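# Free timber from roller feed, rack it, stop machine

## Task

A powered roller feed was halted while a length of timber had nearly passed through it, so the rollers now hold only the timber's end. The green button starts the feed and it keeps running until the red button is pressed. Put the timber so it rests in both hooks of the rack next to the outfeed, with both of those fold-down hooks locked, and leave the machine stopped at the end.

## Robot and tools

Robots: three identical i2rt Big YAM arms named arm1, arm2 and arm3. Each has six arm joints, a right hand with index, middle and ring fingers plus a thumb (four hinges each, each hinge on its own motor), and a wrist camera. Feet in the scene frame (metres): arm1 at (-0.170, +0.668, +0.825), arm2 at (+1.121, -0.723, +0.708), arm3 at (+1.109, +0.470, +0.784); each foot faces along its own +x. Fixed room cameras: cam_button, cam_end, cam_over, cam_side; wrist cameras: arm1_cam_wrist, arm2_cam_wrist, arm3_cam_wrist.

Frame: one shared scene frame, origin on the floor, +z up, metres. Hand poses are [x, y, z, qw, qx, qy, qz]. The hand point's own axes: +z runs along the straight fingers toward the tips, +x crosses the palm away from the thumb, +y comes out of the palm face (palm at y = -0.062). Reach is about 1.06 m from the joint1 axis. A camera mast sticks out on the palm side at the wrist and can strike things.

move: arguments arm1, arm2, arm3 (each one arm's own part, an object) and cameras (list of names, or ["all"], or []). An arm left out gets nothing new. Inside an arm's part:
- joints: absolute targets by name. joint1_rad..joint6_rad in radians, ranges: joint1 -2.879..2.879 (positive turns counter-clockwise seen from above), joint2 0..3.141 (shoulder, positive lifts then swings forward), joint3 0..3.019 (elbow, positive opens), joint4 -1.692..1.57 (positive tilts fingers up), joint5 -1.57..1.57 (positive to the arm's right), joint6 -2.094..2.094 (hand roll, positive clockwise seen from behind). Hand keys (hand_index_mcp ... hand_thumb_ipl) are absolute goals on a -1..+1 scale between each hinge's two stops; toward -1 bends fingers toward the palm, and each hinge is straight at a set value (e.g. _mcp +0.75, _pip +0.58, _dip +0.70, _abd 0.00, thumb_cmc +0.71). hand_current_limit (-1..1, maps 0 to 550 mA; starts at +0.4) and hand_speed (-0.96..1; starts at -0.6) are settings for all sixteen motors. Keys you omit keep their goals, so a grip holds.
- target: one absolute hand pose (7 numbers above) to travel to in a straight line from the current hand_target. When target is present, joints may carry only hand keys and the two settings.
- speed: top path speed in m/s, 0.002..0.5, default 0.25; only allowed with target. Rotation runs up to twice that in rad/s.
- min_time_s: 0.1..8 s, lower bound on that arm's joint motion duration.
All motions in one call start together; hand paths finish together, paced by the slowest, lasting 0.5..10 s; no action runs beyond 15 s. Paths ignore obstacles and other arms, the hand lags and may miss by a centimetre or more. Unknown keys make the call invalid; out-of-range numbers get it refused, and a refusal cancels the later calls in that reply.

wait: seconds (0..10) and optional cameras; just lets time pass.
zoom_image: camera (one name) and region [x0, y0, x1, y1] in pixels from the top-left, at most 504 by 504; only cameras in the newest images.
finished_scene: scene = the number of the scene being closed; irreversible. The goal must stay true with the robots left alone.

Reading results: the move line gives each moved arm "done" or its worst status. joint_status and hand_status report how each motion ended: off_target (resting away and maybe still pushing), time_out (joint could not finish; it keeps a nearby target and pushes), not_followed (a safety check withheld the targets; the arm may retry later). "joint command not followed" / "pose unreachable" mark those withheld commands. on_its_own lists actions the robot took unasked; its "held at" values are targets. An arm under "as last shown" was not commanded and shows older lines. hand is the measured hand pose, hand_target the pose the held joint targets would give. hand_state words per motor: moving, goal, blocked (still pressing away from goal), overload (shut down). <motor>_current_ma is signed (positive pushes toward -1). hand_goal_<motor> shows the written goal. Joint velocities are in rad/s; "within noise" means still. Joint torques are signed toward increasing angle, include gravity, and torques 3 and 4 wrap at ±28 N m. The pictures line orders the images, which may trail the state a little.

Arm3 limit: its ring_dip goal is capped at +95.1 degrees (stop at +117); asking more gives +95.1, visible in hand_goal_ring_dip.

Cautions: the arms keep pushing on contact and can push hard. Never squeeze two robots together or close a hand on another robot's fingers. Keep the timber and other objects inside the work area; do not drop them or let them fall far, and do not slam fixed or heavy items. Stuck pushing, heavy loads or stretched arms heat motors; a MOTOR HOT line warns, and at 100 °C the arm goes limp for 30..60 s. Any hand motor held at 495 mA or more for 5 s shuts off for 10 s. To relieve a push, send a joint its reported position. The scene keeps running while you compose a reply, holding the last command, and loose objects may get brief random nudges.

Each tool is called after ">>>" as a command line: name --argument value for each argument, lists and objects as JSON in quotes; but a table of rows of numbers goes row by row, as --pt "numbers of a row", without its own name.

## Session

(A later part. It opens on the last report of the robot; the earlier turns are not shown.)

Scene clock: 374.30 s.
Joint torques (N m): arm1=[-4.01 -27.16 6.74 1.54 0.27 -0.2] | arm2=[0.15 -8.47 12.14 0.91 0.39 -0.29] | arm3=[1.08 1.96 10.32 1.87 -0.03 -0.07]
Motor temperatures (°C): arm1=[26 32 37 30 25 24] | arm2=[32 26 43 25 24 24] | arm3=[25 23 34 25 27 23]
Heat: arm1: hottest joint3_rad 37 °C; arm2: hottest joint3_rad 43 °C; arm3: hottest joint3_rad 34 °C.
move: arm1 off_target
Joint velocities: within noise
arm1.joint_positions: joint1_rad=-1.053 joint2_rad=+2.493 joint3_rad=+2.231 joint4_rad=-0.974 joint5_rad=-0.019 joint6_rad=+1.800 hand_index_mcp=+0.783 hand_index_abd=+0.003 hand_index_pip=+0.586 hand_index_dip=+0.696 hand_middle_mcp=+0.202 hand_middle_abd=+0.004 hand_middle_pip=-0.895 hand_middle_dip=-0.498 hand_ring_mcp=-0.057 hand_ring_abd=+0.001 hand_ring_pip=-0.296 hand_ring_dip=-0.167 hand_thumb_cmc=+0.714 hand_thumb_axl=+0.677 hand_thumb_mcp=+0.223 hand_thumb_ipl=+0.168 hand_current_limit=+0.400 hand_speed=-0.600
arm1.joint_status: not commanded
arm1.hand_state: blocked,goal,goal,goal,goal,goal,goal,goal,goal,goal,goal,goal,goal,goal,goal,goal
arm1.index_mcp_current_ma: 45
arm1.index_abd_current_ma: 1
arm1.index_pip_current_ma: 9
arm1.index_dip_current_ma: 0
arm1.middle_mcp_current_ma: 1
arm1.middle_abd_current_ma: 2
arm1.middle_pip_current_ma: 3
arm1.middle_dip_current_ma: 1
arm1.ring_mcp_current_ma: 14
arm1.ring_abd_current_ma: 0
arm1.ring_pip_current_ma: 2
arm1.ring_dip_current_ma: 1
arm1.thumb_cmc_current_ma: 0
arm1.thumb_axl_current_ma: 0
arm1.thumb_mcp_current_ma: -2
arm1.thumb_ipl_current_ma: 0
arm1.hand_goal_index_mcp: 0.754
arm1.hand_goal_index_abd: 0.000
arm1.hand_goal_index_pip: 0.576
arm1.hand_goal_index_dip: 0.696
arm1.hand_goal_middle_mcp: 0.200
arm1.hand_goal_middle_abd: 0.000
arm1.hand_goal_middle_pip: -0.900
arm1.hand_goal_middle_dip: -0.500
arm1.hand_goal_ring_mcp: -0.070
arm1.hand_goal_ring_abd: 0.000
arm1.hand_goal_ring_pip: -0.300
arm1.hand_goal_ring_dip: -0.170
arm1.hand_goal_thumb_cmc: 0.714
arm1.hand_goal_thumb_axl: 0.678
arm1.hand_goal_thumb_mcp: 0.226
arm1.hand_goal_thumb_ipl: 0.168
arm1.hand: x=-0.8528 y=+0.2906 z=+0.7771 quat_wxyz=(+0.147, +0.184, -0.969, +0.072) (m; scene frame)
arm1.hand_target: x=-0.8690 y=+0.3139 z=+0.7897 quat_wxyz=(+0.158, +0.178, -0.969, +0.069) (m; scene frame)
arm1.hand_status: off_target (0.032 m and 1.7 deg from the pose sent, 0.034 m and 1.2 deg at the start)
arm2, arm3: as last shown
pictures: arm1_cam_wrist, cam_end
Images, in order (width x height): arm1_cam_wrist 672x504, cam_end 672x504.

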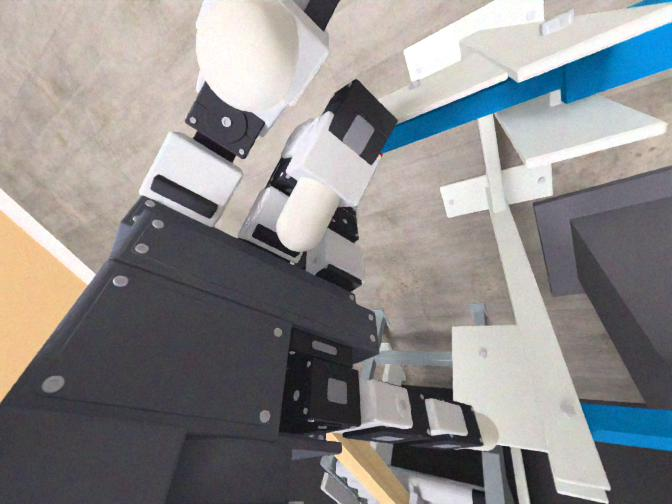

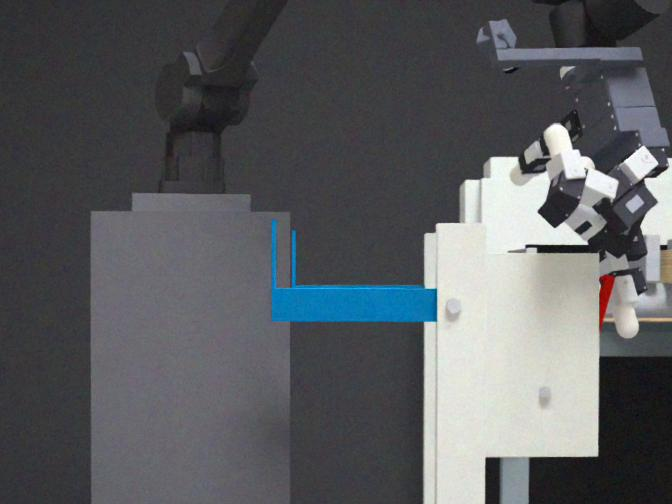

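>>> move --arm1 '{"joints": {"hand_index_mcp": 0.66, "hand_index_pip": 0.5}}' --cameras '["cam_end", "cam_over", "cam_side", "arm1_cam_wrist"]'

>>> zoom_image --camera "cam_over" --region '[100, 160, 260, 300]'

>>> zoom_image --camera "cam_side" --region '[0, 200, 140, 380]'

>>> zoom_image --camera "cam_end" --region '[520, 180, 672, 360]'

Scene clock: 387.13 s.
Joint torques (N m): arm1=[-4.31 -26.11 7.09 1.33 0.62 -0.21] | arm2=[0.15 -8.23 11.95 0.98 0.45 -0.28] | arm3=[1.32 1.9 10.33 1.89 -0.05 -0.07]
Motor temperatures (°C): arm1=[26 32 36 30 24 24] | arm2=[32 26 43 25 24 24] | arm3=[25 23 34 25 26 23]
Heat: arm1: hottest joint3_rad 36 °C; arm2: hottest joint3_rad 43 °C; arm3: hottest joint3_rad 34 °C.
move: arm1 off_target
Joint velocities: within noise
arm1.joint_positions: joint1_rad=-1.053 joint2_rad=+2.493 joint3_rad=+2.231 joint4_rad=-0.971 joint5_rad=-0.026 joint6_rad=+1.800 hand_index_mcp=+0.767 hand_index_abd=+0.003 hand_index_pip=+0.549 hand_index_dip=+0.696 hand_middle_mcp=+0.202 hand_middle_abd=+0.004 hand_middle_pip=-0.895 hand_middle_dip=-0.498 hand_ring_mcp=-0.057 hand_ring_abd=+0.001 hand_ring_pip=-0.296 hand_ring_dip=-0.167 hand_thumb_cmc=+0.714 hand_thumb_axl=+0.677 hand_thumb_mcp=+0.223 hand_thumb_ipl=+0.168 hand_current_limit=+0.400 hand_speed=-0.600
arm1.joint_status: hand_index_mcp off_target (ended at +0.767, target +0.660); hand_index_pip off_target (ended at +0.549, target +0.500)
arm1.hand_state: blocked,goal,blocked,goal,goal,goal,goal,goal,goal,goal,goal,goal,goal,goal,goal,goal
arm1.index_mcp_current_ma: 325
arm1.index_abd_current_ma: 1
arm1.index_pip_current_ma: 90
arm1.index_dip_current_ma: 0
arm1.middle_mcp_current_ma: 1
arm1.middle_abd_current_ma: 2
arm1.middle_pip_current_ma: 3
arm1.middle_dip_current_ma: 1
arm1.ring_mcp_current_ma: 14
arm1.ring_abd_current_ma: 0
arm1.ring_pip_current_ma: 2
arm1.ring_dip_current_ma: 1
arm1.thumb_cmc_current_ma: 0
arm1.thumb_axl_current_ma: 0
arm1.thumb_mcp_current_ma: -2
arm1.thumb_ipl_current_ma: 0
arm1.hand_goal_index_mcp: 0.660
arm1.hand_goal_index_abd: 0.000
arm1.hand_goal_index_pip: 0.500
arm1.hand_goal_index_dip: 0.696
arm1.hand_goal_middle_mcp: 0.200
arm1.hand_goal_middle_abd: 0.000
arm1.hand_goal_middle_pip: -0.900
arm1.hand_goal_middle_dip: -0.500
arm1.hand_goal_ring_mcp: -0.070
arm1.hand_goal_ring_abd: 0.000
arm1.hand_goal_ring_pip: -0.300
arm1.hand_goal_ring_dip: -0.170
arm1.hand_goal_thumb_cmc: 0.714
arm1.hand_goal_thumb_axl: 0.678
arm1.hand_goal_thumb_mcp: 0.226
arm1.hand_goal_thumb_ipl: 0.168
arm1.hand: x=-0.8528 y=+0.2890 z=+0.7767 quat_wxyz=(+0.146, +0.185, -0.969, +0.076) (m; scene frame)
arm1.hand_target: x=-0.8691 y=+0.3139 z=+0.7897 quat_wxyz=(+0.159, +0.178, -0.969, +0.069) (m; scene frame)
arm1.hand_status: not commanded
arm2, arm3: as last shown
pictures: arm1_cam_wrist, cam_end, cam_over, cam_side
Images, in order (width x height): arm1_cam_wrist 672x504, cam_end 672x504, cam_over 672x504, cam_side 672x504.

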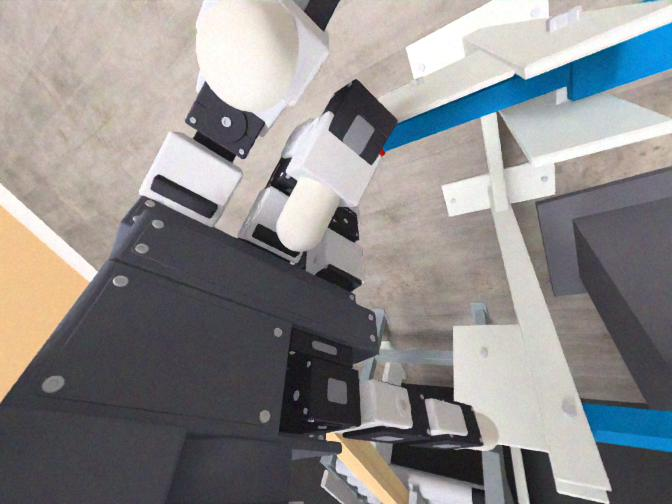

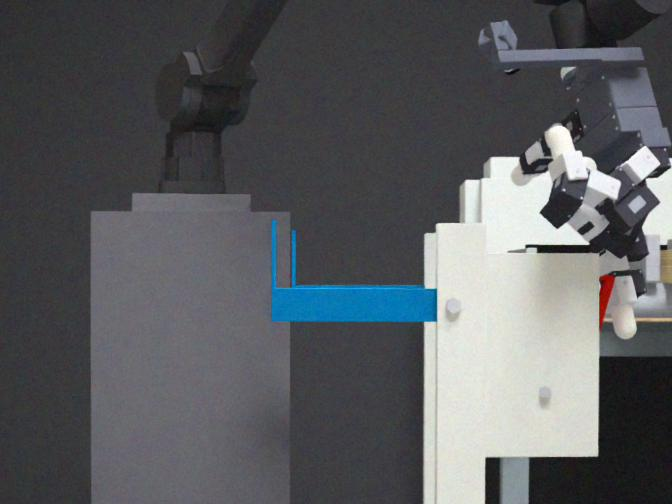

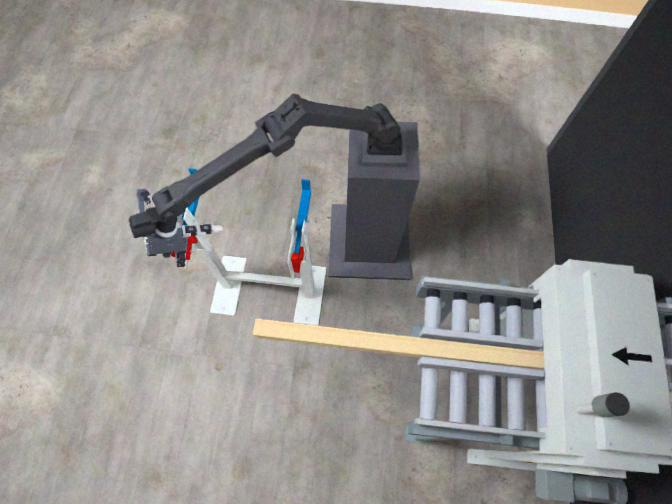

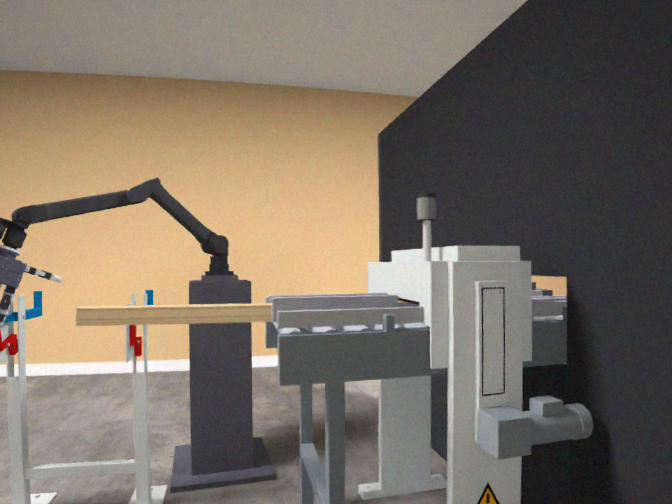

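Scaled by 3.150 from the camera's 672x504 image, which has a finer 960x720 frame.

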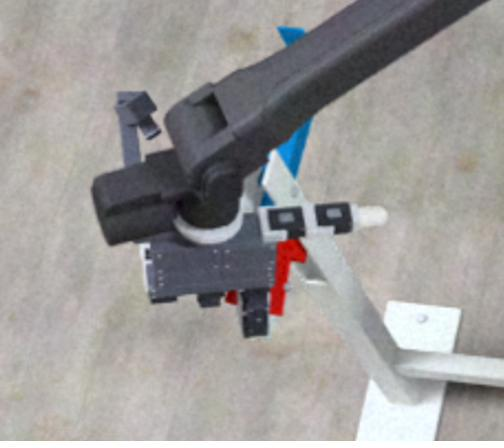

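Scaled by 2.800 from the camera's 672x504 image, which has a finer 960x720 frame.

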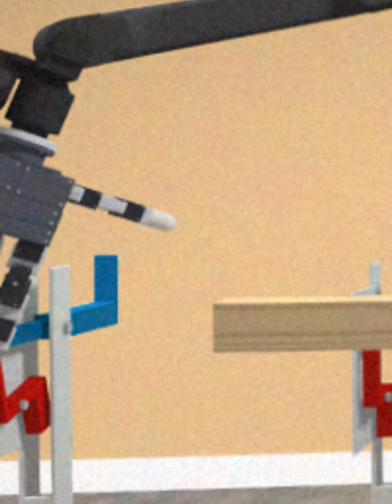

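Scaled by 2.800 from the camera's 672x504 image, which has a finer 960x720 frame.

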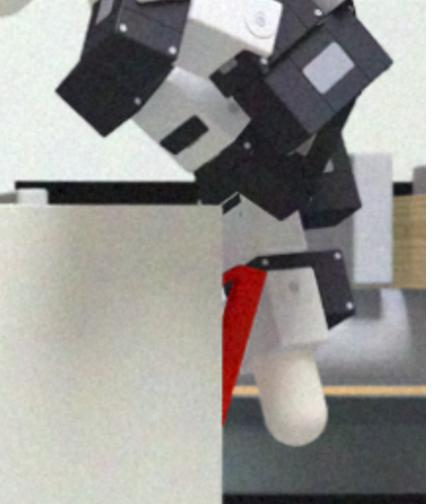

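>>> move --arm1 '{"target": [-0.868, 0.265, 0.79, 0.159, 0.1775, -0.969, 0.0689], "speed": 0.08, "joints": {"hand_index_mcp": 0.754, "hand_index_pip": 0.577}}'

>>> move --arm1 '{"target": [-0.890, 0.265, 0.785, 0.159, 0.1775, -0.969, 0.0689], "speed": 0.08}'

>>> move --arm1 '{"target": [-0.890, 0.30, 0.78, 0.159, 0.1775, -0.969, 0.0689], "speed": 0.05}' --cameras '["cam_end", "cam_over", "arm1_cam_wrist"]'

>>> zoom_image --camera "cam_end" --region '[520, 180, 672, 360]'

>>> zoom_image --camera "arm1_cam_wrist" --region '[260, 0, 672, 260]'

Scene clock: 411.07 s.
Joint torques (N m): arm1=[-0.5 -22.12 11.79 0.35 0.3 0.1] | arm2=[-0.73 -7.71 11.96 0.96 0.4 -0.25] | arm3=[1.03 1.85 10.3 1.81 -0.07 -0.07]
Motor temperatures (°C): arm1=[26 33 36 29 24 24] | arm2=[32 26 44 25 24 24] | arm3=[25 23 34 25 26 23]
Heat: arm1: hottest joint3_rad 36 °C; arm2: hottest joint3_rad 44 °C; arm3: hottest joint3_rad 34 °C.
move: arm1 off_target
Joint velocities: within noise
arm1.joint_positions: joint1_rad=-1.045 joint2_rad=+2.537 joint3_rad=+2.373 joint4_rad=-1.041 joint5_rad=+0.001 joint6_rad=+1.813 hand_index_mcp=+0.755 hand_index_abd=+0.004 hand_index_pip=+0.580 hand_index_dip=+0.696 hand_middle_mcp=+0.202 hand_middle_abd=+0.004 hand_middle_pip=-0.895 hand_middle_dip=-0.498 hand_ring_mcp=-0.057 hand_ring_abd=+0.001 hand_ring_pip=-0.296 hand_ring_dip=-0.167 hand_thumb_cmc=+0.714 hand_thumb_axl=+0.677 hand_thumb_mcp=+0.223 hand_thumb_ipl=+0.168 hand_current_limit=+0.400 hand_speed=-0.600
arm1.joint_status: all done
arm1.hand_state: goal,goal,goal,goal,goal,goal,goal,goal,goal,goal,goal,goal,goal,goal,goal,goal
arm1.index_mcp_current_ma: 0
arm1.index_abd_current_ma: 2
arm1.index_pip_current_ma: 1
arm1.index_dip_current_ma: 0
arm1.middle_mcp_current_ma: 1
arm1.middle_abd_current_ma: 2
arm1.middle_pip_current_ma: 3
arm1.middle_dip_current_ma: 1
arm1.ring_mcp_current_ma: 14
arm1.ring_abd_current_ma: 0
arm1.ring_pip_current_ma: 2
arm1.ring_dip_current_ma: 1
arm1.thumb_cmc_current_ma: 0
arm1.thumb_axl_current_ma: 0
arm1.thumb_mcp_current_ma: -2
arm1.thumb_ipl_current_ma: 0
arm1.hand_goal_index_mcp: 0.754
arm1.hand_goal_index_abd: 0.000
arm1.hand_goal_index_pip: 0.578
arm1.hand_goal_index_dip: 0.696
arm1.hand_goal_middle_mcp: 0.200
arm1.hand_goal_middle_abd: 0.000
arm1.hand_goal_middle_pip: -0.900
arm1.hand_goal_middle_dip: -0.500
arm1.hand_goal_ring_mcp: -0.070
arm1.hand_goal_ring_abd: 0.000
arm1.hand_goal_ring_pip: -0.300
arm1.hand_goal_ring_dip: -0.170
arm1.hand_goal_thumb_cmc: 0.714
arm1.hand_goal_thumb_axl: 0.678
arm1.hand_goal_thumb_mcp: 0.226
arm1.hand_goal_thumb_ipl: 0.168
arm1.hand: x=-0.8689 y=+0.2756 z=+0.8000 quat_wxyz=(+0.163, +0.180, -0.968, +0.070) (m; scene frame)
arm1.hand_target: x=-0.8672 y=+0.2660 z=+0.7884 quat_wxyz=(+0.159, +0.178, -0.969, +0.068) (m; scene frame)
arm1.hand_status: off_target (0.015 m and 0.6 deg from the pose sent, 0.031 m and 1.8 deg at the start)
arm2: as last shown
arm3.joint_positions: joint1_rad=-0.134 joint2_rad=+0.629 joint3_rad=+1.370 joint4_rad=-1.370 joint5_rad=-0.062 joint6_rad=+1.107 hand_index_mcp=+0.754 hand_index_abd=+0.000 hand_index_pip=+0.577 hand_index_dip=+0.696 hand_middle_mcp=+0.754 hand_middle_abd=+0.000 hand_middle_pip=+0.577 hand_middle_dip=+0.696 hand_ring_mcp=+0.754 hand_ring_abd=+0.000 hand_ring_pip=+0.577 hand_ring_dip=+0.696 hand_thumb_cmc=+0.714 hand_thumb_axl=+0.677 hand_thumb_mcp=+0.226 hand_thumb_ipl=+0.168 hand_current_limit=+0.400 hand_speed=-0.600
arm3.joint_status: not commanded
arm3.hand_state: goal,goal,goal,goal,goal,goal,goal,goal,goal,goal,goal,goal,goal,goal,goal,goal
arm3.index_mcp_current_ma: 0
arm3.index_abd_current_ma: 0
arm3.index_pip_current_ma: 0
arm3.index_dip_current_ma: 0
arm3.middle_mcp_current_ma: 0
arm3.middle_abd_current_ma: 0
arm3.middle_pip_current_ma: 0
arm3.middle_dip_current_ma: 0
arm3.ring_mcp_current_ma: 0
arm3.ring_abd_current_ma: 0
arm3.ring_pip_current_ma: 0
arm3.ring_dip_current_ma: 0
arm3.thumb_cmc_current_ma: 0
arm3.thumb_axl_current_ma: 0
arm3.thumb_mcp_current_ma: 0
arm3.thumb_ipl_current_ma: 0
arm3.hand_goal_index_mcp: 0.754
arm3.hand_goal_index_abd: 0.000
arm3.hand_goal_index_pip: 0.576
arm3.hand_goal_index_dip: 0.696
arm3.hand_goal_middle_mcp: 0.754
arm3.hand_goal_middle_abd: 0.000
arm3.hand_goal_middle_pip: 0.576
arm3.hand_goal_middle_dip: 0.696
arm3.hand_goal_ring_mcp: 0.754
arm3.hand_goal_ring_abd: 0.000
arm3.hand_goal_ring_pip: 0.576
arm3.hand_goal_ring_dip: 0.696
arm3.hand_goal_thumb_cmc: 0.714
arm3.hand_goal_thumb_axl: 0.678
arm3.hand_goal_thumb_mcp: 0.226
arm3.hand_goal_thumb_ipl: 0.168
arm3.hand: x=+0.9699 y=+0.2382 z=+1.3123 quat_wxyz=(+0.395, +0.705, -0.549, +0.214) (m; scene frame)
arm3.hand_target: x=+0.9704 y=+0.2405 z=+1.3241 quat_wxyz=(+0.406, +0.700, -0.545, +0.218) (m; scene frame)
arm3.hand_status: not commanded
pictures: none

Scene clock: 412.70 s.
Joint torques (N m): arm1=[-1.2 -22.59 12.05 0.35 0.02 -0.04] | arm2=[0.38 -7.94 12.05 0.75 0.36 -0.27] | arm3=[1.03 1.85 10.32 1.87 -0.04 -0.06]
Motor temperatures (°C): arm1=[26 33 36 29 24 24] | arm2=[32 26 44 25 24 24] | arm3=[25 23 34 25 26 23]
Heat: arm1: hottest joint3_rad 36 °C; arm2: hottest joint3_rad 44 °C; arm3: hottest joint3_rad 34 °C.
move: arm1 off_target
Joint velocities: within noise
arm1.joint_positions: joint1_rad=-1.045 joint2_rad=+2.640 joint3_rad=+2.575 joint4_rad=-1.133 joint5_rad=+0.001 joint6_rad=+1.813 hand_index_mcp=+0.755 hand_index_abd=+0.004 hand_index_pip=+0.580 hand_index_dip=+0.696 hand_middle_mcp=+0.202 hand_middle_abd=+0.004 hand_middle_pip=-0.895 hand_middle_dip=-0.498 hand_ring_mcp=-0.057 hand_ring_abd=+0.001 hand_ring_pip=-0.296 hand_ring_dip=-0.167 hand_thumb_cmc=+0.714 hand_thumb_axl=+0.677 hand_thumb_mcp=+0.223 hand_thumb_ipl=+0.168 hand_current_limit=+0.400 hand_speed=-0.600
arm1.joint_status: not commanded
arm1.hand_state: goal,goal,goal,goal,goal,goal,goal,goal,goal,goal,goal,goal,goal,goal,goal,goal
arm1.index_mcp_current_ma: 0
arm1.index_abd_current_ma: 2
arm1.index_pip_current_ma: 1
arm1.index_dip_current_ma: 0
arm1.middle_mcp_current_ma: 1
arm1.middle_abd_current_ma: 2
arm1.middle_pip_current_ma: 3
arm1.middle_dip_current_ma: 1
arm1.ring_mcp_current_ma: 14
arm1.ring_abd_current_ma: 0
arm1.ring_pip_current_ma: 2
arm1.ring_dip_current_ma: 1
arm1.thumb_cmc_current_ma: 0
arm1.thumb_axl_current_ma: 0
arm1.thumb_mcp_current_ma: -2
arm1.thumb_ipl_current_ma: 0
arm1.hand_goal_index_mcp: 0.754
arm1.hand_goal_index_abd: 0.000
arm1.hand_goal_index_pip: 0.578
arm1.hand_goal_index_dip: 0.696
arm1.hand_goal_middle_mcp: 0.200
arm1.hand_goal_middle_abd: 0.000
arm1.hand_goal_middle_pip: -0.900
arm1.hand_goal_middle_dip: -0.500
arm1.hand_goal_ring_mcp: -0.070
arm1.hand_goal_ring_abd: 0.000
arm1.hand_goal_ring_pip: -0.300
arm1.hand_goal_ring_dip: -0.170
arm1.hand_goal_thumb_cmc: 0.714
arm1.hand_goal_thumb_axl: 0.678
arm1.hand_goal_thumb_mcp: 0.226
arm1.hand_goal_thumb_ipl: 0.168
arm1.hand: x=-0.8859 y=+0.2637 z=+0.8013 quat_wxyz=(+0.166, +0.180, -0.967, +0.072) (m; scene frame)
arm1.hand_target: x=-0.8892 y=+0.2653 z=+0.7848 quat_wxyz=(+0.160, +0.178, -0.968, +0.070) (m; scene frame)
arm1.hand_status: off_target (0.017 m and 1.0 deg from the pose sent, 0.028 m and 0.6 deg at the start)
arm2.joint_positions: joint1_rad=+0.083 joint2_rad=+1.280 joint3_rad=+1.824 joint4_rad=-1.677 joint5_rad=+0.032 joint6_rad=+0.094 hand_index_mcp=+0.755 hand_index_abd=+0.001 hand_index_pip=+0.577 hand_index_dip=+0.696 hand_middle_mcp=+0.755 hand_middle_abd=+0.001 hand_middle_pip=+0.577 hand_middle_dip=+0.696 hand_ring_mcp=+0.755 hand_ring_abd=+0.001 hand_ring_pip=+0.577 hand_ring_dip=+0.696 hand_thumb_cmc=+0.715 hand_thumb_axl=+0.677 hand_thumb_mcp=+0.224 hand_thumb_ipl=+0.168 hand_current_limit=+0.400 hand_speed=-0.600
arm2.joint_status: not commanded
arm2.hand_state: goal,goal,goal,goal,goal,goal,goal,goal,goal,goal,goal,goal,goal,goal,goal,goal
arm2.index_mcp_current_ma: 2
arm2.index_abd_current_ma: 1
arm2.index_pip_current_ma: 1
arm2.index_dip_current_ma: 0
arm2.middle_mcp_current_ma: 2
arm2.middle_abd_current_ma: 1
arm2.middle_pip_current_ma: 1
arm2.middle_dip_current_ma: 0
arm2.ring_mcp_current_ma: 2
arm2.ring_abd_current_ma: 1
arm2.ring_pip_current_ma: 1
arm2.ring_dip_current_ma: 0
arm2.thumb_cmc_current_ma: 2
arm2.thumb_axl_current_ma: -1
arm2.thumb_mcp_current_ma: -5
arm2.thumb_ipl_current_ma: -1
arm2.hand_goal_index_mcp: 0.754
arm2.hand_goal_index_abd: 0.000
arm2.hand_goal_index_pip: 0.576
arm2.hand_goal_index_dip: 0.696
arm2.hand_goal_middle_mcp: 0.754
arm2.hand_goal_middle_abd: 0.000
arm2.hand_goal_middle_pip: 0.576
arm2.hand_goal_middle_dip: 0.696
arm2.hand_goal_ring_mcp: 0.754
arm2.hand_goal_ring_abd: 0.000
arm2.hand_goal_ring_pip: 0.576
arm2.hand_goal_ring_dip: 0.696
arm2.hand_goal_thumb_cmc: 0.714
arm2.hand_goal_thumb_axl: 0.678
arm2.hand_goal_thumb_mcp: 0.226
arm2.hand_goal_thumb_ipl: 0.168
arm2.hand: x=+1.0069 y=-0.2480 z=+1.2274 quat_wxyz=(-0.033, -0.106, +0.971, +0.212) (m; scene frame)
arm2.hand_target: x=+1.0036 y=-0.2469 z=+1.2442 quat_wxyz=(-0.031, -0.115, +0.967, +0.224) (m; scene frame)
arm2.hand_status: not commanded
arm3: as last shown
pictures: none

Scene clock: 414.10 s.
Joint torques (N m): arm1=[-4.66 -27.58 6.86 1.65 0.21 -0.21] | arm2=[-1.03 -7.36 12.25 1.03 0.41 -0.27] | arm3=[1.14 2.08 10.29 1.88 -0.04 -0.08]
Motor temperatures (°C): arm1=[26 33 36 29 24 24] | arm2=[32 26 44 25 24 24] | arm3=[25 23 34 25 26 23]
Heat: arm1: hottest joint3_rad 36 °C; arm2: hottest joint3_rad 44 °C; arm3: hottest joint3_rad 34 °C.
move: arm1 off_target
Joint velocities: within noise
arm1.joint_positions: joint1_rad=-1.054 joint2_rad=+2.600 joint3_rad=+2.420 joint4_rad=-1.060 joint5_rad=-0.014 joint6_rad=+1.807 hand_index_mcp=+0.773 hand_index_abd=+0.003 hand_index_pip=+0.580 hand_index_dip=+0.696 hand_middle_mcp=+0.202 hand_middle_abd=+0.004 hand_middle_pip=-0.895 hand_middle_dip=-0.498 hand_ring_mcp=-0.057 hand_ring_abd=+0.001 hand_ring_pip=-0.296 hand_ring_dip=-0.167 hand_thumb_cmc=+0.714 hand_thumb_axl=+0.677 hand_thumb_mcp=+0.223 hand_thumb_ipl=+0.168 hand_current_limit=+0.400 hand_speed=-0.600
arm1.joint_status: not commanded
arm1.hand_state: goal,goal,goal,goal,goal,goal,goal,goal,goal,goal,goal,goal,goal,goal,goal,goal
arm1.index_mcp_current_ma: 24
arm1.index_abd_current_ma: 1
arm1.index_pip_current_ma: 1
arm1.index_dip_current_ma: 0
arm1.middle_mcp_current_ma: 1
arm1.middle_abd_current_ma: 2
arm1.middle_pip_current_ma: 3
arm1.middle_dip_current_ma: 1
arm1.ring_mcp_current_ma: 14
arm1.ring_abd_current_ma: 0
arm1.ring_pip_current_ma: 2
arm1.ring_dip_current_ma: 1
arm1.thumb_cmc_current_ma: 0
arm1.thumb_axl_current_ma: 0
arm1.thumb_mcp_current_ma: -2
arm1.thumb_ipl_current_ma: 0
arm1.hand_goal_index_mcp: 0.754
arm1.hand_goal_index_abd: 0.000
arm1.hand_goal_index_pip: 0.578
arm1.hand_goal_index_dip: 0.696
arm1.hand_goal_middle_mcp: 0.200
arm1.hand_goal_middle_abd: 0.000
arm1.hand_goal_middle_pip: -0.900
arm1.hand_goal_middle_dip: -0.500
arm1.hand_goal_ring_mcp: -0.070
arm1.hand_goal_ring_abd: 0.000
arm1.hand_goal_ring_pip: -0.300
arm1.hand_goal_ring_dip: -0.170
arm1.hand_goal_thumb_cmc: 0.714
arm1.hand_goal_thumb_axl: 0.678
arm1.hand_goal_thumb_mcp: 0.226
arm1.hand_goal_thumb_ipl: 0.168
arm1.hand: x=-0.8717 y=+0.2799 z=+0.7695 quat_wxyz=(+0.145, +0.180, -0.970, +0.069) (m; scene frame)
arm1.hand_target: x=-0.8893 y=+0.3000 z=+0.7815 quat_wxyz=(+0.160, +0.177, -0.969, +0.069) (m; scene frame)
arm1.hand_status: off_target (0.029 m and 1.6 deg from the pose sent, 0.042 m and 1.0 deg at the start)
arm2, arm3: as last shown
pictures: arm1_cam_wrist, cam_end, cam_over
Images, in order (width x height): arm1_cam_wrist 672x504, cam_end 672x504, cam_over 672x504.

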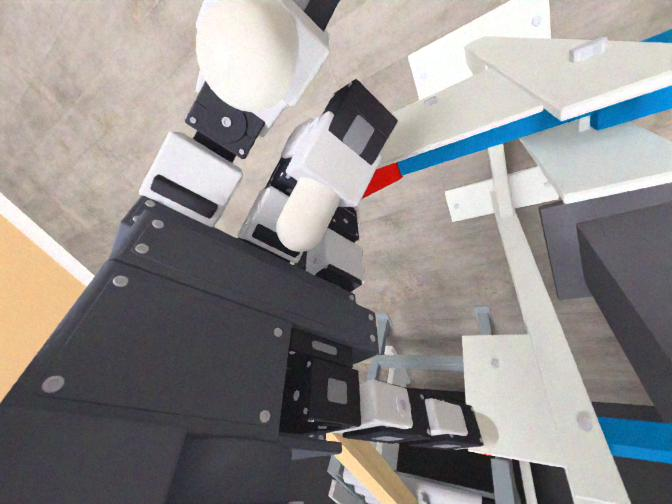

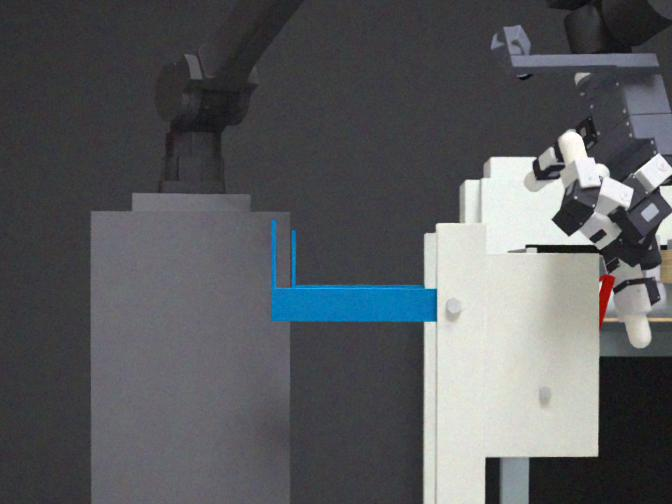

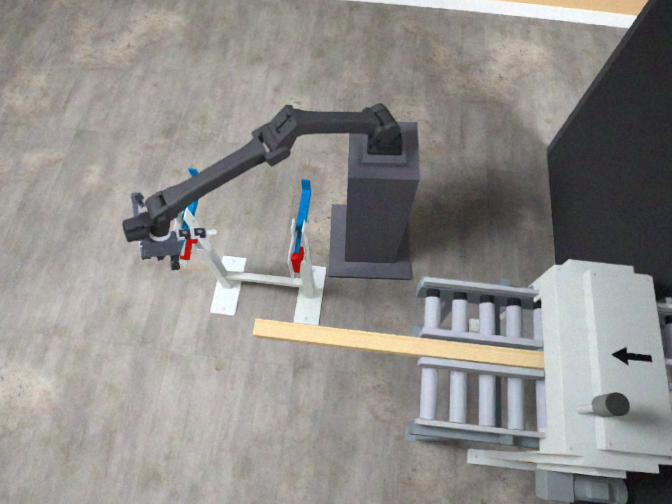

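Scaled by 2.800 from the camera's 672x504 image, which has a finer 960x720 frame.

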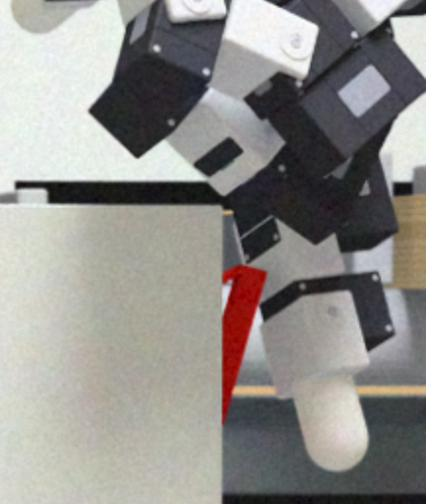

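Scaled by 1.223 from the camera's 672x504 image, which has a finer 960x720 frame.

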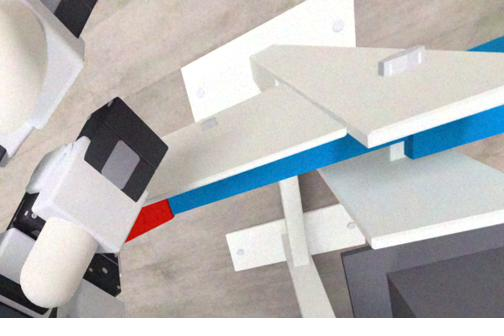

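>>> move --arm1 '{"target": [-0.893, 0.325, 0.79, 0.159, 0.1775, -0.969, 0.0689], "speed": 0.04}' --cameras '["cam_end", "arm1_cam_wrist"]'

>>> zoom_image --camera "cam_end" --region '[520, 180, 672, 360]'

>>> zoom_image --camera "arm1_cam_wrist" --region '[260, 0, 672, 260]'

Scene clock: 419.33 s.
Joint torques (N m): arm1=[-5.66 -27.16 6.99 1.5 0.57 -0.31] | arm2=[-0.79 -7.77 11.93 0.84 0.41 -0.27] | arm3=[0.97 1.67 10.33 1.87 -0.05 -0.08]
Motor temperatures (°C): arm1=[26 33 36 29 24 24] | arm2=[32 26 44 25 24 24] | arm3=[25 23 34 25 26 23]
Heat: arm1: hottest joint3_rad 36 °C; arm2: hottest joint3_rad 44 °C; arm3: hottest joint3_rad 34 °C.
move: arm1 off_target
Joint velocities: within noise
arm1.joint_positions: joint1_rad=-1.065 joint2_rad=+2.547 joint3_rad=+2.340 joint4_rad=-1.029 joint5_rad=-0.034 joint6_rad=+1.790 hand_index_mcp=+0.802 hand_index_abd=+0.002 hand_index_pip=+0.594 hand_index_dip=+0.696 hand_middle_mcp=+0.202 hand_middle_abd=+0.004 hand_middle_pip=-0.895 hand_middle_dip=-0.498 hand_ring_mcp=-0.057 hand_ring_abd=+0.001 hand_ring_pip=-0.296 hand_ring_dip=-0.167 hand_thumb_cmc=+0.714 hand_thumb_axl=+0.677 hand_thumb_mcp=+0.223 hand_thumb_ipl=+0.168 hand_current_limit=+0.400 hand_speed=-0.600
arm1.joint_status: not commanded
arm1.hand_state: blocked,goal,goal,goal,goal,goal,goal,goal,goal,goal,goal,goal,goal,goal,goal,goal
arm1.index_mcp_current_ma: 96
arm1.index_abd_current_ma: 1
arm1.index_pip_current_ma: 17
arm1.index_dip_current_ma: 0
arm1.middle_mcp_current_ma: 1
arm1.middle_abd_current_ma: 2
arm1.middle_pip_current_ma: 3
arm1.middle_dip_current_ma: 1
arm1.ring_mcp_current_ma: 14
arm1.ring_abd_current_ma: 0
arm1.ring_pip_current_ma: 2
arm1.ring_dip_current_ma: 1
arm1.thumb_cmc_current_ma: 0
arm1.thumb_axl_current_ma: 0
arm1.thumb_mcp_current_ma: -2
arm1.thumb_ipl_current_ma: 0
arm1.hand_goal_index_mcp: 0.754
arm1.hand_goal_index_abd: 0.000
arm1.hand_goal_index_pip: 0.578
arm1.hand_goal_index_dip: 0.696
arm1.hand_goal_middle_mcp: 0.200
arm1.hand_goal_middle_abd: 0.000
arm1.hand_goal_middle_pip: -0.900
arm1.hand_goal_middle_dip: -0.500
arm1.hand_goal_ring_mcp: -0.070
arm1.hand_goal_ring_abd: 0.000
arm1.hand_goal_ring_pip: -0.300
arm1.hand_goal_ring_dip: -0.170
arm1.hand_goal_thumb_cmc: 0.714
arm1.hand_goal_thumb_axl: 0.678
arm1.hand_goal_thumb_mcp: 0.226
arm1.hand_goal_thumb_ipl: 0.168
arm1.hand: x=-0.8686 y=+0.2889 z=+0.7781 quat_wxyz=(+0.144, +0.185, -0.969, +0.077) (m; scene frame)
arm1.hand_target: x=-0.8918 y=+0.3247 z=+0.7895 quat_wxyz=(+0.158, +0.177, -0.969, +0.069) (m; scene frame)
arm1.hand_status: off_target (0.045 m and 2.1 deg from the pose sent, 0.054 m and 1.6 deg at the start)
arm2, arm3: as last shown
pictures: arm1_cam_wrist, cam_end
Images, in order (width x height): arm1_cam_wrist 672x504, cam_end 672x504.

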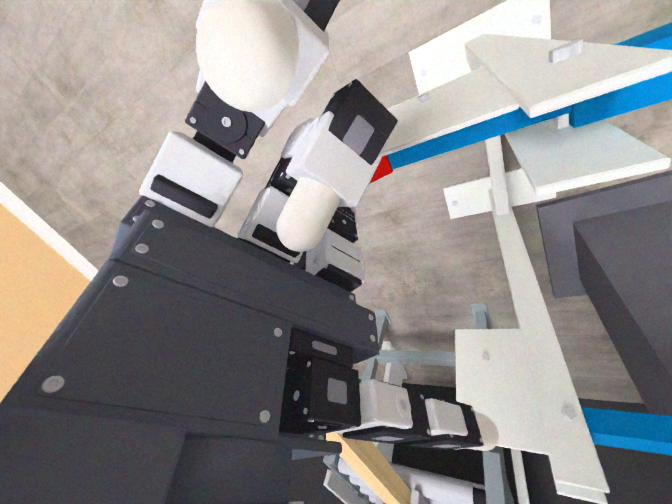

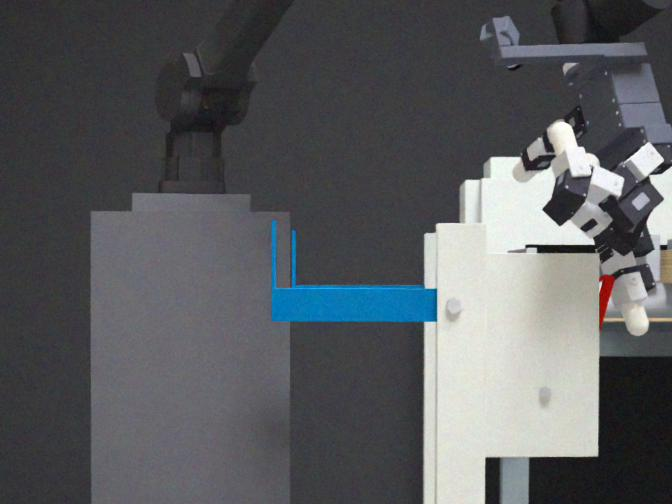

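Scaled by 2.800 from the camera's 672x504 image, which has a finer 960x720 frame.

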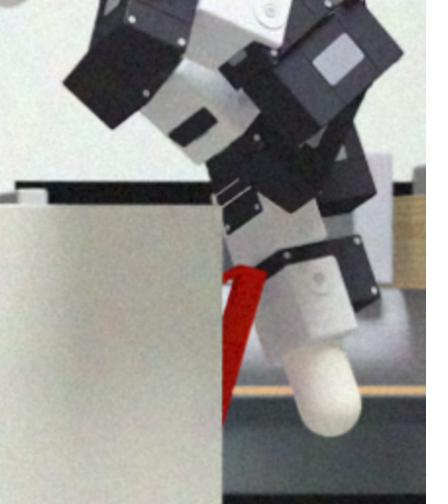

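Scaled by 1.223 from the camera's 672x504 image, which has a finer 960x720 frame.

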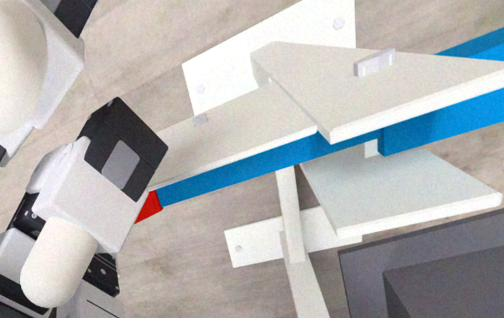

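>>> move --arm1 '{"target": [-0.890, 0.265, 0.80, 0.159, 0.1775, -0.969, 0.0689], "speed": 0.08}'

>>> move --arm1 '{"target": [-0.870, 0.265, 0.815, 0.159, 0.1775, -0.969, 0.0689], "speed": 0.08, "joints": {"hand_middle_mcp": 0.0, "hand_middle_pip": -1.0, "hand_middle_dip": -1.0, "hand_ring_mcp": 0.0, "hand_ring_pip": -1.0, "hand_ring_dip": -1.0}}' --cameras '["cam_end", "arm1_cam_wrist"]'

>>> zoom_image --camera "cam_end" --region '[520, 180, 672, 360]'

>>> zoom_image --camera "arm1_cam_wrist" --region '[260, 0, 672, 260]'

Scene clock: 435.63 s.
Joint torques (N m): arm1=[-1.03 -22.59 11.9 0.42 0.36 0.16] | arm2=[-0.44 -8.12 11.97 0.8 0.39 -0.31] | arm3=[0.97 2.08 10.32 1.83 -0.04 -0.06]
Motor temperatures (°C): arm1=[26 33 35 29 24 24] | arm2=[32 26 44 25 24 24] | arm3=[25 23 34 25 26 23]
Heat: arm1: hottest joint3_rad 35 °C; arm2: hottest joint3_rad 44 °C; arm3: hottest joint3_rad 34 °C.
move: arm1 off_target
Joint velocities: within noise
arm1.joint_positions: joint1_rad=-1.062 joint2_rad=+2.639 joint3_rad=+2.606 joint4_rad=-1.167 joint5_rad=-0.005 joint6_rad=+1.797 hand_index_mcp=+0.755 hand_index_abd=+0.002 hand_index_pip=+0.580 hand_index_dip=+0.696 hand_middle_mcp=+0.203 hand_middle_abd=+0.004 hand_middle_pip=-0.895 hand_middle_dip=-0.498 hand_ring_mcp=-0.057 hand_ring_abd=+0.001 hand_ring_pip=-0.296 hand_ring_dip=-0.167 hand_thumb_cmc=+0.714 hand_thumb_axl=+0.677 hand_thumb_mcp=+0.223 hand_thumb_ipl=+0.168 hand_current_limit=+0.400 hand_speed=-0.600
arm1.joint_status: not commanded
arm1.hand_state: goal,goal,goal,goal,goal,goal,goal,goal,goal,goal,goal,goal,goal,goal,goal,goal
arm1.index_mcp_current_ma: 0
arm1.index_abd_current_ma: 1
arm1.index_pip_current_ma: 1
arm1.index_dip_current_ma: 0
arm1.middle_mcp_current_ma: 1
arm1.middle_abd_current_ma: 2
arm1.middle_pip_current_ma: 3
arm1.middle_dip_current_ma: 1
arm1.ring_mcp_current_ma: 14
arm1.ring_abd_current_ma: 0
arm1.ring_pip_current_ma: 2
arm1.ring_dip_current_ma: 1
arm1.thumb_cmc_current_ma: 0
arm1.thumb_axl_current_ma: 0
arm1.thumb_mcp_current_ma: -2
arm1.thumb_ipl_current_ma: 0
arm1.hand_goal_index_mcp: 0.754
arm1.hand_goal_index_abd: 0.000
arm1.hand_goal_index_pip: 0.578
arm1.hand_goal_index_dip: 0.696
arm1.hand_goal_middle_mcp: 0.200
arm1.hand_goal_middle_abd: 0.000
arm1.hand_goal_middle_pip: -0.900
arm1.hand_goal_middle_dip: -0.500
arm1.hand_goal_ring_mcp: -0.070
arm1.hand_goal_ring_abd: 0.000
arm1.hand_goal_ring_pip: -0.300
arm1.hand_goal_ring_dip: -0.170
arm1.hand_goal_thumb_cmc: 0.714
arm1.hand_goal_thumb_axl: 0.678
arm1.hand_goal_thumb_mcp: 0.226
arm1.hand_goal_thumb_ipl: 0.168
arm1.hand: x=-0.8936 y=+0.2747 z=+0.8141 quat_wxyz=(+0.166, +0.180, -0.967, +0.072) (m; scene frame)
arm1.hand_target: x=-0.8901 y=+0.2659 z=+0.7993 quat_wxyz=(+0.161, +0.178, -0.968, +0.069) (m; scene frame)
arm1.hand_status: off_target (0.017 m and 0.9 deg from the pose sent, 0.039 m and 2.1 deg at the start)
arm2, arm3: as last shown
pictures: none

Scene clock: 437.00 s.
Joint torques (N m): arm1=[-0.91 -27.58 7.23 1.83 0.35 0.15] | arm2=[-0.62 -7.3 12.16 0.79 0.4 -0.29] | arm3=[1.26 1.9 10.3 1.85 -0.04 -0.08]
Motor temperatures (°C): arm1=[26 34 35 29 24 24] | arm2=[32 26 44 25 23 24] | arm3=[25 23 34 25 26 23]
Heat: arm1: hottest joint3_rad 35 °C; arm2: hottest joint3_rad 44 °C; arm3: hottest joint3_rad 34 °C.
move: arm1 off_target
Joint velocities: within noise
arm1.joint_positions: joint1_rad=-1.042 joint2_rad=+2.591 joint3_rad=+2.498 joint4_rad=-1.147 joint5_rad=+0.000 joint6_rad=+1.813 hand_index_mcp=+0.755 hand_index_abd=-0.002 hand_index_pip=+0.581 hand_index_dip=+0.696 hand_middle_mcp=+0.006 hand_middle_abd=+0.004 hand_middle_pip=-0.928 hand_middle_dip=-0.754 hand_ring_mcp=+0.005 hand_ring_abd=+0.001 hand_ring_pip=-0.911 hand_ring_dip=-0.779 hand_thumb_cmc=+0.714 hand_thumb_axl=+0.677 hand_thumb_mcp=+0.223 hand_thumb_ipl=+0.168 hand_current_limit=+0.400 hand_speed=-0.600
arm1.joint_status: hand_middle_pip off_target (ended at -0.928, target -1.000); hand_middle_dip off_target (ended at -0.754, target -1.000); hand_ring_pip off_target (ended at -0.911, target -1.000); hand_ring_dip off_target (ended at -0.779, target -1.000); the others done
arm1.hand_state: goal,goal,goal,goal,goal,goal,blocked,blocked,goal,goal,blocked,blocked,goal,goal,goal,goal
arm1.index_mcp_current_ma: 0
arm1.index_abd_current_ma: 0
arm1.index_pip_current_ma: 1
arm1.index_dip_current_ma: 0
arm1.middle_mcp_current_ma: 5
arm1.middle_abd_current_ma: 2
arm1.middle_pip_current_ma: 163
arm1.middle_dip_current_ma: 385
arm1.ring_mcp_current_ma: 3
arm1.ring_abd_current_ma: 0
arm1.ring_pip_current_ma: 223
arm1.ring_dip_current_ma: 385
arm1.thumb_cmc_current_ma: 0
arm1.thumb_axl_current_ma: 0
arm1.thumb_mcp_current_ma: -2
arm1.thumb_ipl_current_ma: 0
arm1.hand_goal_index_mcp: 0.754
arm1.hand_goal_index_abd: 0.000
arm1.hand_goal_index_pip: 0.578
arm1.hand_goal_index_dip: 0.696
arm1.hand_goal_middle_mcp: 0.000
arm1.hand_goal_middle_abd: 0.000
arm1.hand_goal_middle_pip: -1.000
arm1.hand_goal_middle_dip: -1.000
arm1.hand_goal_ring_mcp: 0.000
arm1.hand_goal_ring_abd: 0.000
arm1.hand_goal_ring_pip: -1.000
arm1.hand_goal_ring_dip: -1.000
arm1.hand_goal_thumb_cmc: 0.714
arm1.hand_goal_thumb_axl: 0.678
arm1.hand_goal_thumb_mcp: 0.226
arm1.hand_goal_thumb_ipl: 0.168
arm1.hand: x=-0.8703 y=+0.2713 z=+0.8066 quat_wxyz=(+0.147, +0.182, -0.970, +0.064) (m; scene frame)
arm1.hand_target: x=-0.8694 y=+0.2649 z=+0.8148 quat_wxyz=(+0.158, +0.178, -0.969, +0.069) (m; scene frame)
arm1.hand_status: done (0.010 m and 1.5 deg from the pose sent, 0.025 m and 0.9 deg at the start)
arm2, arm3: as last shown
pictures: arm1_cam_wrist, cam_end
Images, in order (width x height): arm1_cam_wrist 672x504, cam_end 672x504.

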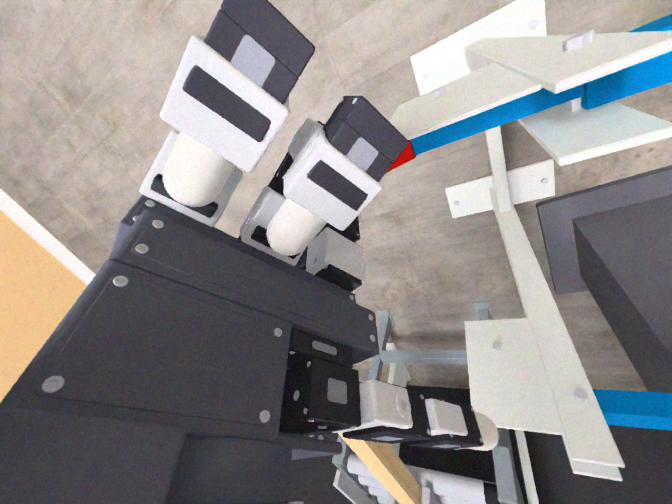

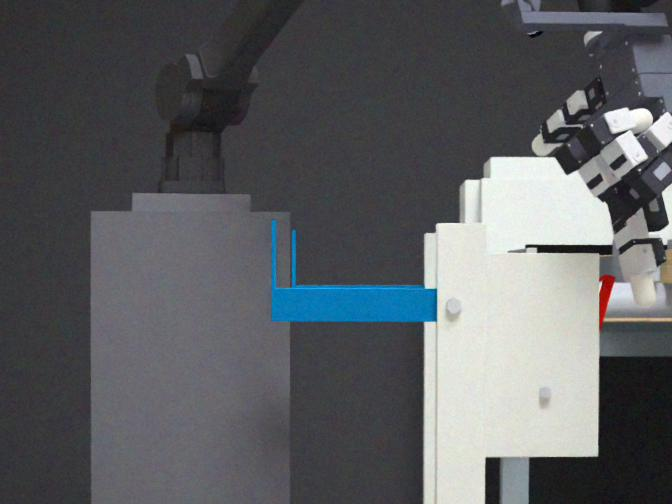

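Scaled by 2.800 from the camera's 672x504 image, which has a finer 960x720 frame.

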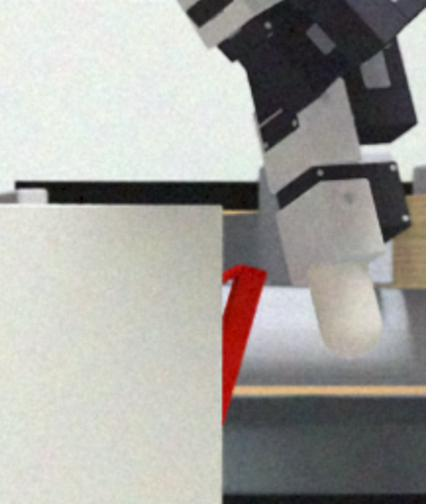

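Scaled by 1.223 from the camera's 672x504 image, which has a finer 960x720 frame.

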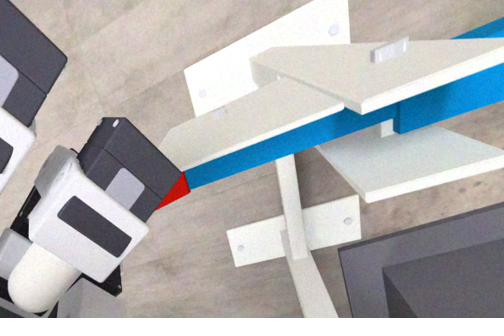

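>>> move --arm1 '{"target": [-0.872, 0.30, 0.82, 0.159, 0.1775, -0.969, 0.0689], "speed": 0.05, "joints": {"hand_middle_pip": -0.9, "hand_middle_dip": -0.7, "hand_ring_pip": -0.88, "hand_ring_dip": -0.73}}' --cameras '["cam_end", "arm1_cam_wrist"]'

>>> zoom_image --camera "cam_end" --region '[520, 180, 672, 360]'

>>> zoom_image --camera "arm1_cam_wrist" --region '[260, 0, 672, 260]'

Scene clock: 447.30 s.
Joint torques (N m): arm1=[-3.02 -26.58 7.24 1.7 0.06 -0.14] | arm2=[-0.73 -7.94 12.1 0.92 0.36 -0.24] | arm3=[0.85 1.85 10.28 1.88 -0.05 -0.08]
Motor temperatures (°C): arm1=[26 36 35 29 24 24] | arm2=[32 26 44 25 23 24] | arm3=[25 23 34 25 26 23]
Heat: arm1: hottest joint2_rad 36 °C; arm2: hottest joint3_rad 44 °C; arm3: hottest joint3_rad 34 °C.
move: arm1 off_target
Joint velocities: within noise
arm1.joint_positions: joint1_rad=-1.056 joint2_rad=+2.501 joint3_rad=+2.339 joint4_rad=-1.073 joint5_rad=-0.006 joint6_rad=+1.810 hand_index_mcp=+0.768 hand_index_abd=+0.000 hand_index_pip=+0.585 hand_index_dip=+0.697 hand_middle_mcp=+0.006 hand_middle_abd=+0.004 hand_middle_pip=-0.897 hand_middle_dip=-0.703 hand_ring_mcp=+0.005 hand_ring_abd=+0.001 hand_ring_pip=-0.878 hand_ring_dip=-0.733 hand_thumb_cmc=+0.714 hand_thumb_axl=+0.677 hand_thumb_mcp=+0.223 hand_thumb_ipl=+0.168 hand_current_limit=+0.400 hand_speed=-0.600
arm1.joint_status: all done
arm1.hand_state: goal,goal,goal,goal,goal,goal,goal,goal,goal,goal,goal,goal,goal,goal,goal,goal
arm1.index_mcp_current_ma: 15
arm1.index_abd_current_ma: 0
arm1.index_pip_current_ma: 5
arm1.index_dip_current_ma: 0
arm1.middle_mcp_current_ma: 5
arm1.middle_abd_current_ma: 2
arm1.middle_pip_current_ma: 1
arm1.middle_dip_current_ma: -1
arm1.ring_mcp_current_ma: 3
arm1.ring_abd_current_ma: 0
arm1.ring_pip_current_ma: 1
arm1.ring_dip_current_ma: -1
arm1.thumb_cmc_current_ma: 0
arm1.thumb_axl_current_ma: 0
arm1.thumb_mcp_current_ma: -2
arm1.thumb_ipl_current_ma: 0
arm1.hand_goal_index_mcp: 0.754
arm1.hand_goal_index_abd: 0.000
arm1.hand_goal_index_pip: 0.578
arm1.hand_goal_index_dip: 0.696
arm1.hand_goal_middle_mcp: 0.000
arm1.hand_goal_middle_abd: 0.000
arm1.hand_goal_middle_pip: -0.900
arm1.hand_goal_middle_dip: -0.700
arm1.hand_goal_ring_mcp: 0.000
arm1.hand_goal_ring_abd: 0.000
arm1.hand_goal_ring_pip: -0.880
arm1.hand_goal_ring_dip: -0.730
arm1.hand_goal_thumb_cmc: 0.714
arm1.hand_goal_thumb_axl: 0.678
arm1.hand_goal_thumb_mcp: 0.226
arm1.hand_goal_thumb_ipl: 0.168
arm1.hand: x=-0.8620 y=+0.2892 z=+0.8123 quat_wxyz=(+0.149, +0.177, -0.971, +0.067) (m; scene frame)
arm1.hand_target: x=-0.8723 y=+0.2999 z=+0.8215 quat_wxyz=(+0.160, +0.177, -0.969, +0.069) (m; scene frame)
arm1.hand_status: off_target (0.017 m and 1.2 deg from the pose sent, 0.032 m and 1.5 deg at the start)
arm2, arm3: as last shown
pictures: arm1_cam_wrist, cam_end
Images, in order (width x height): arm1_cam_wrist 672x504, cam_end 672x504.

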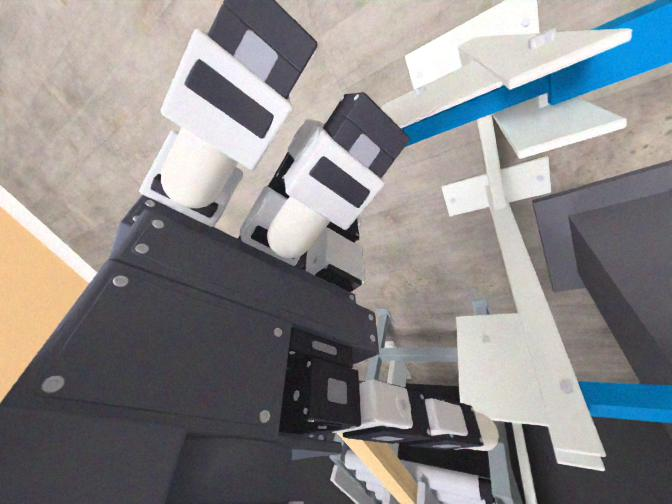

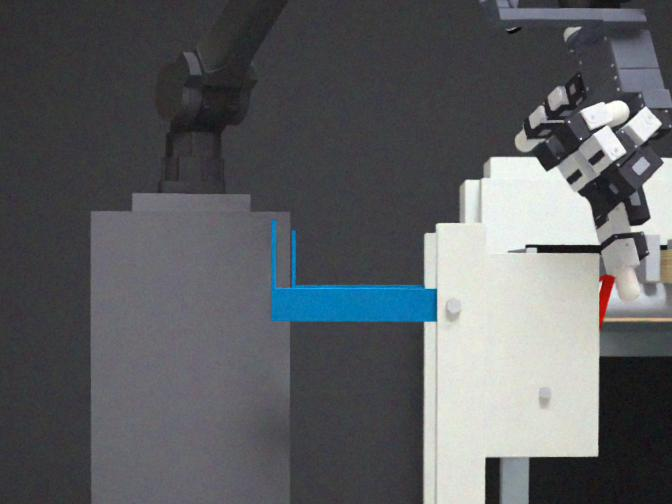

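Scaled by 2.800 from the camera's 672x504 image, which has a finer 960x720 frame.

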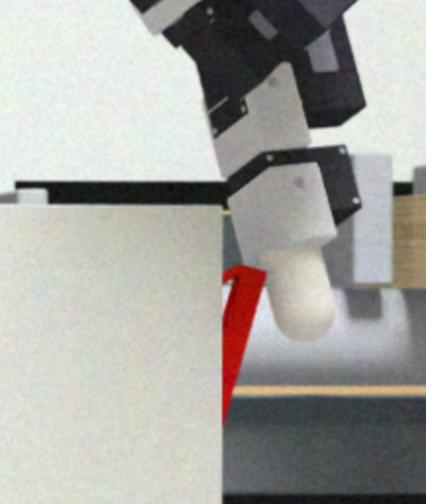

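Scaled by 1.223 from the camera's 672x504 image, which has a finer 960x720 frame.

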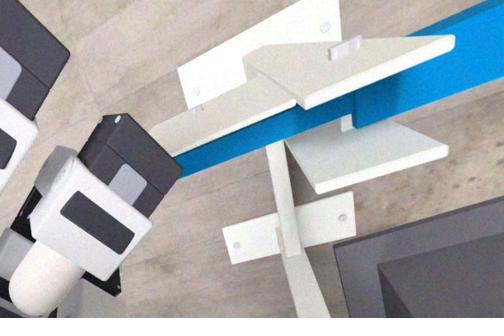

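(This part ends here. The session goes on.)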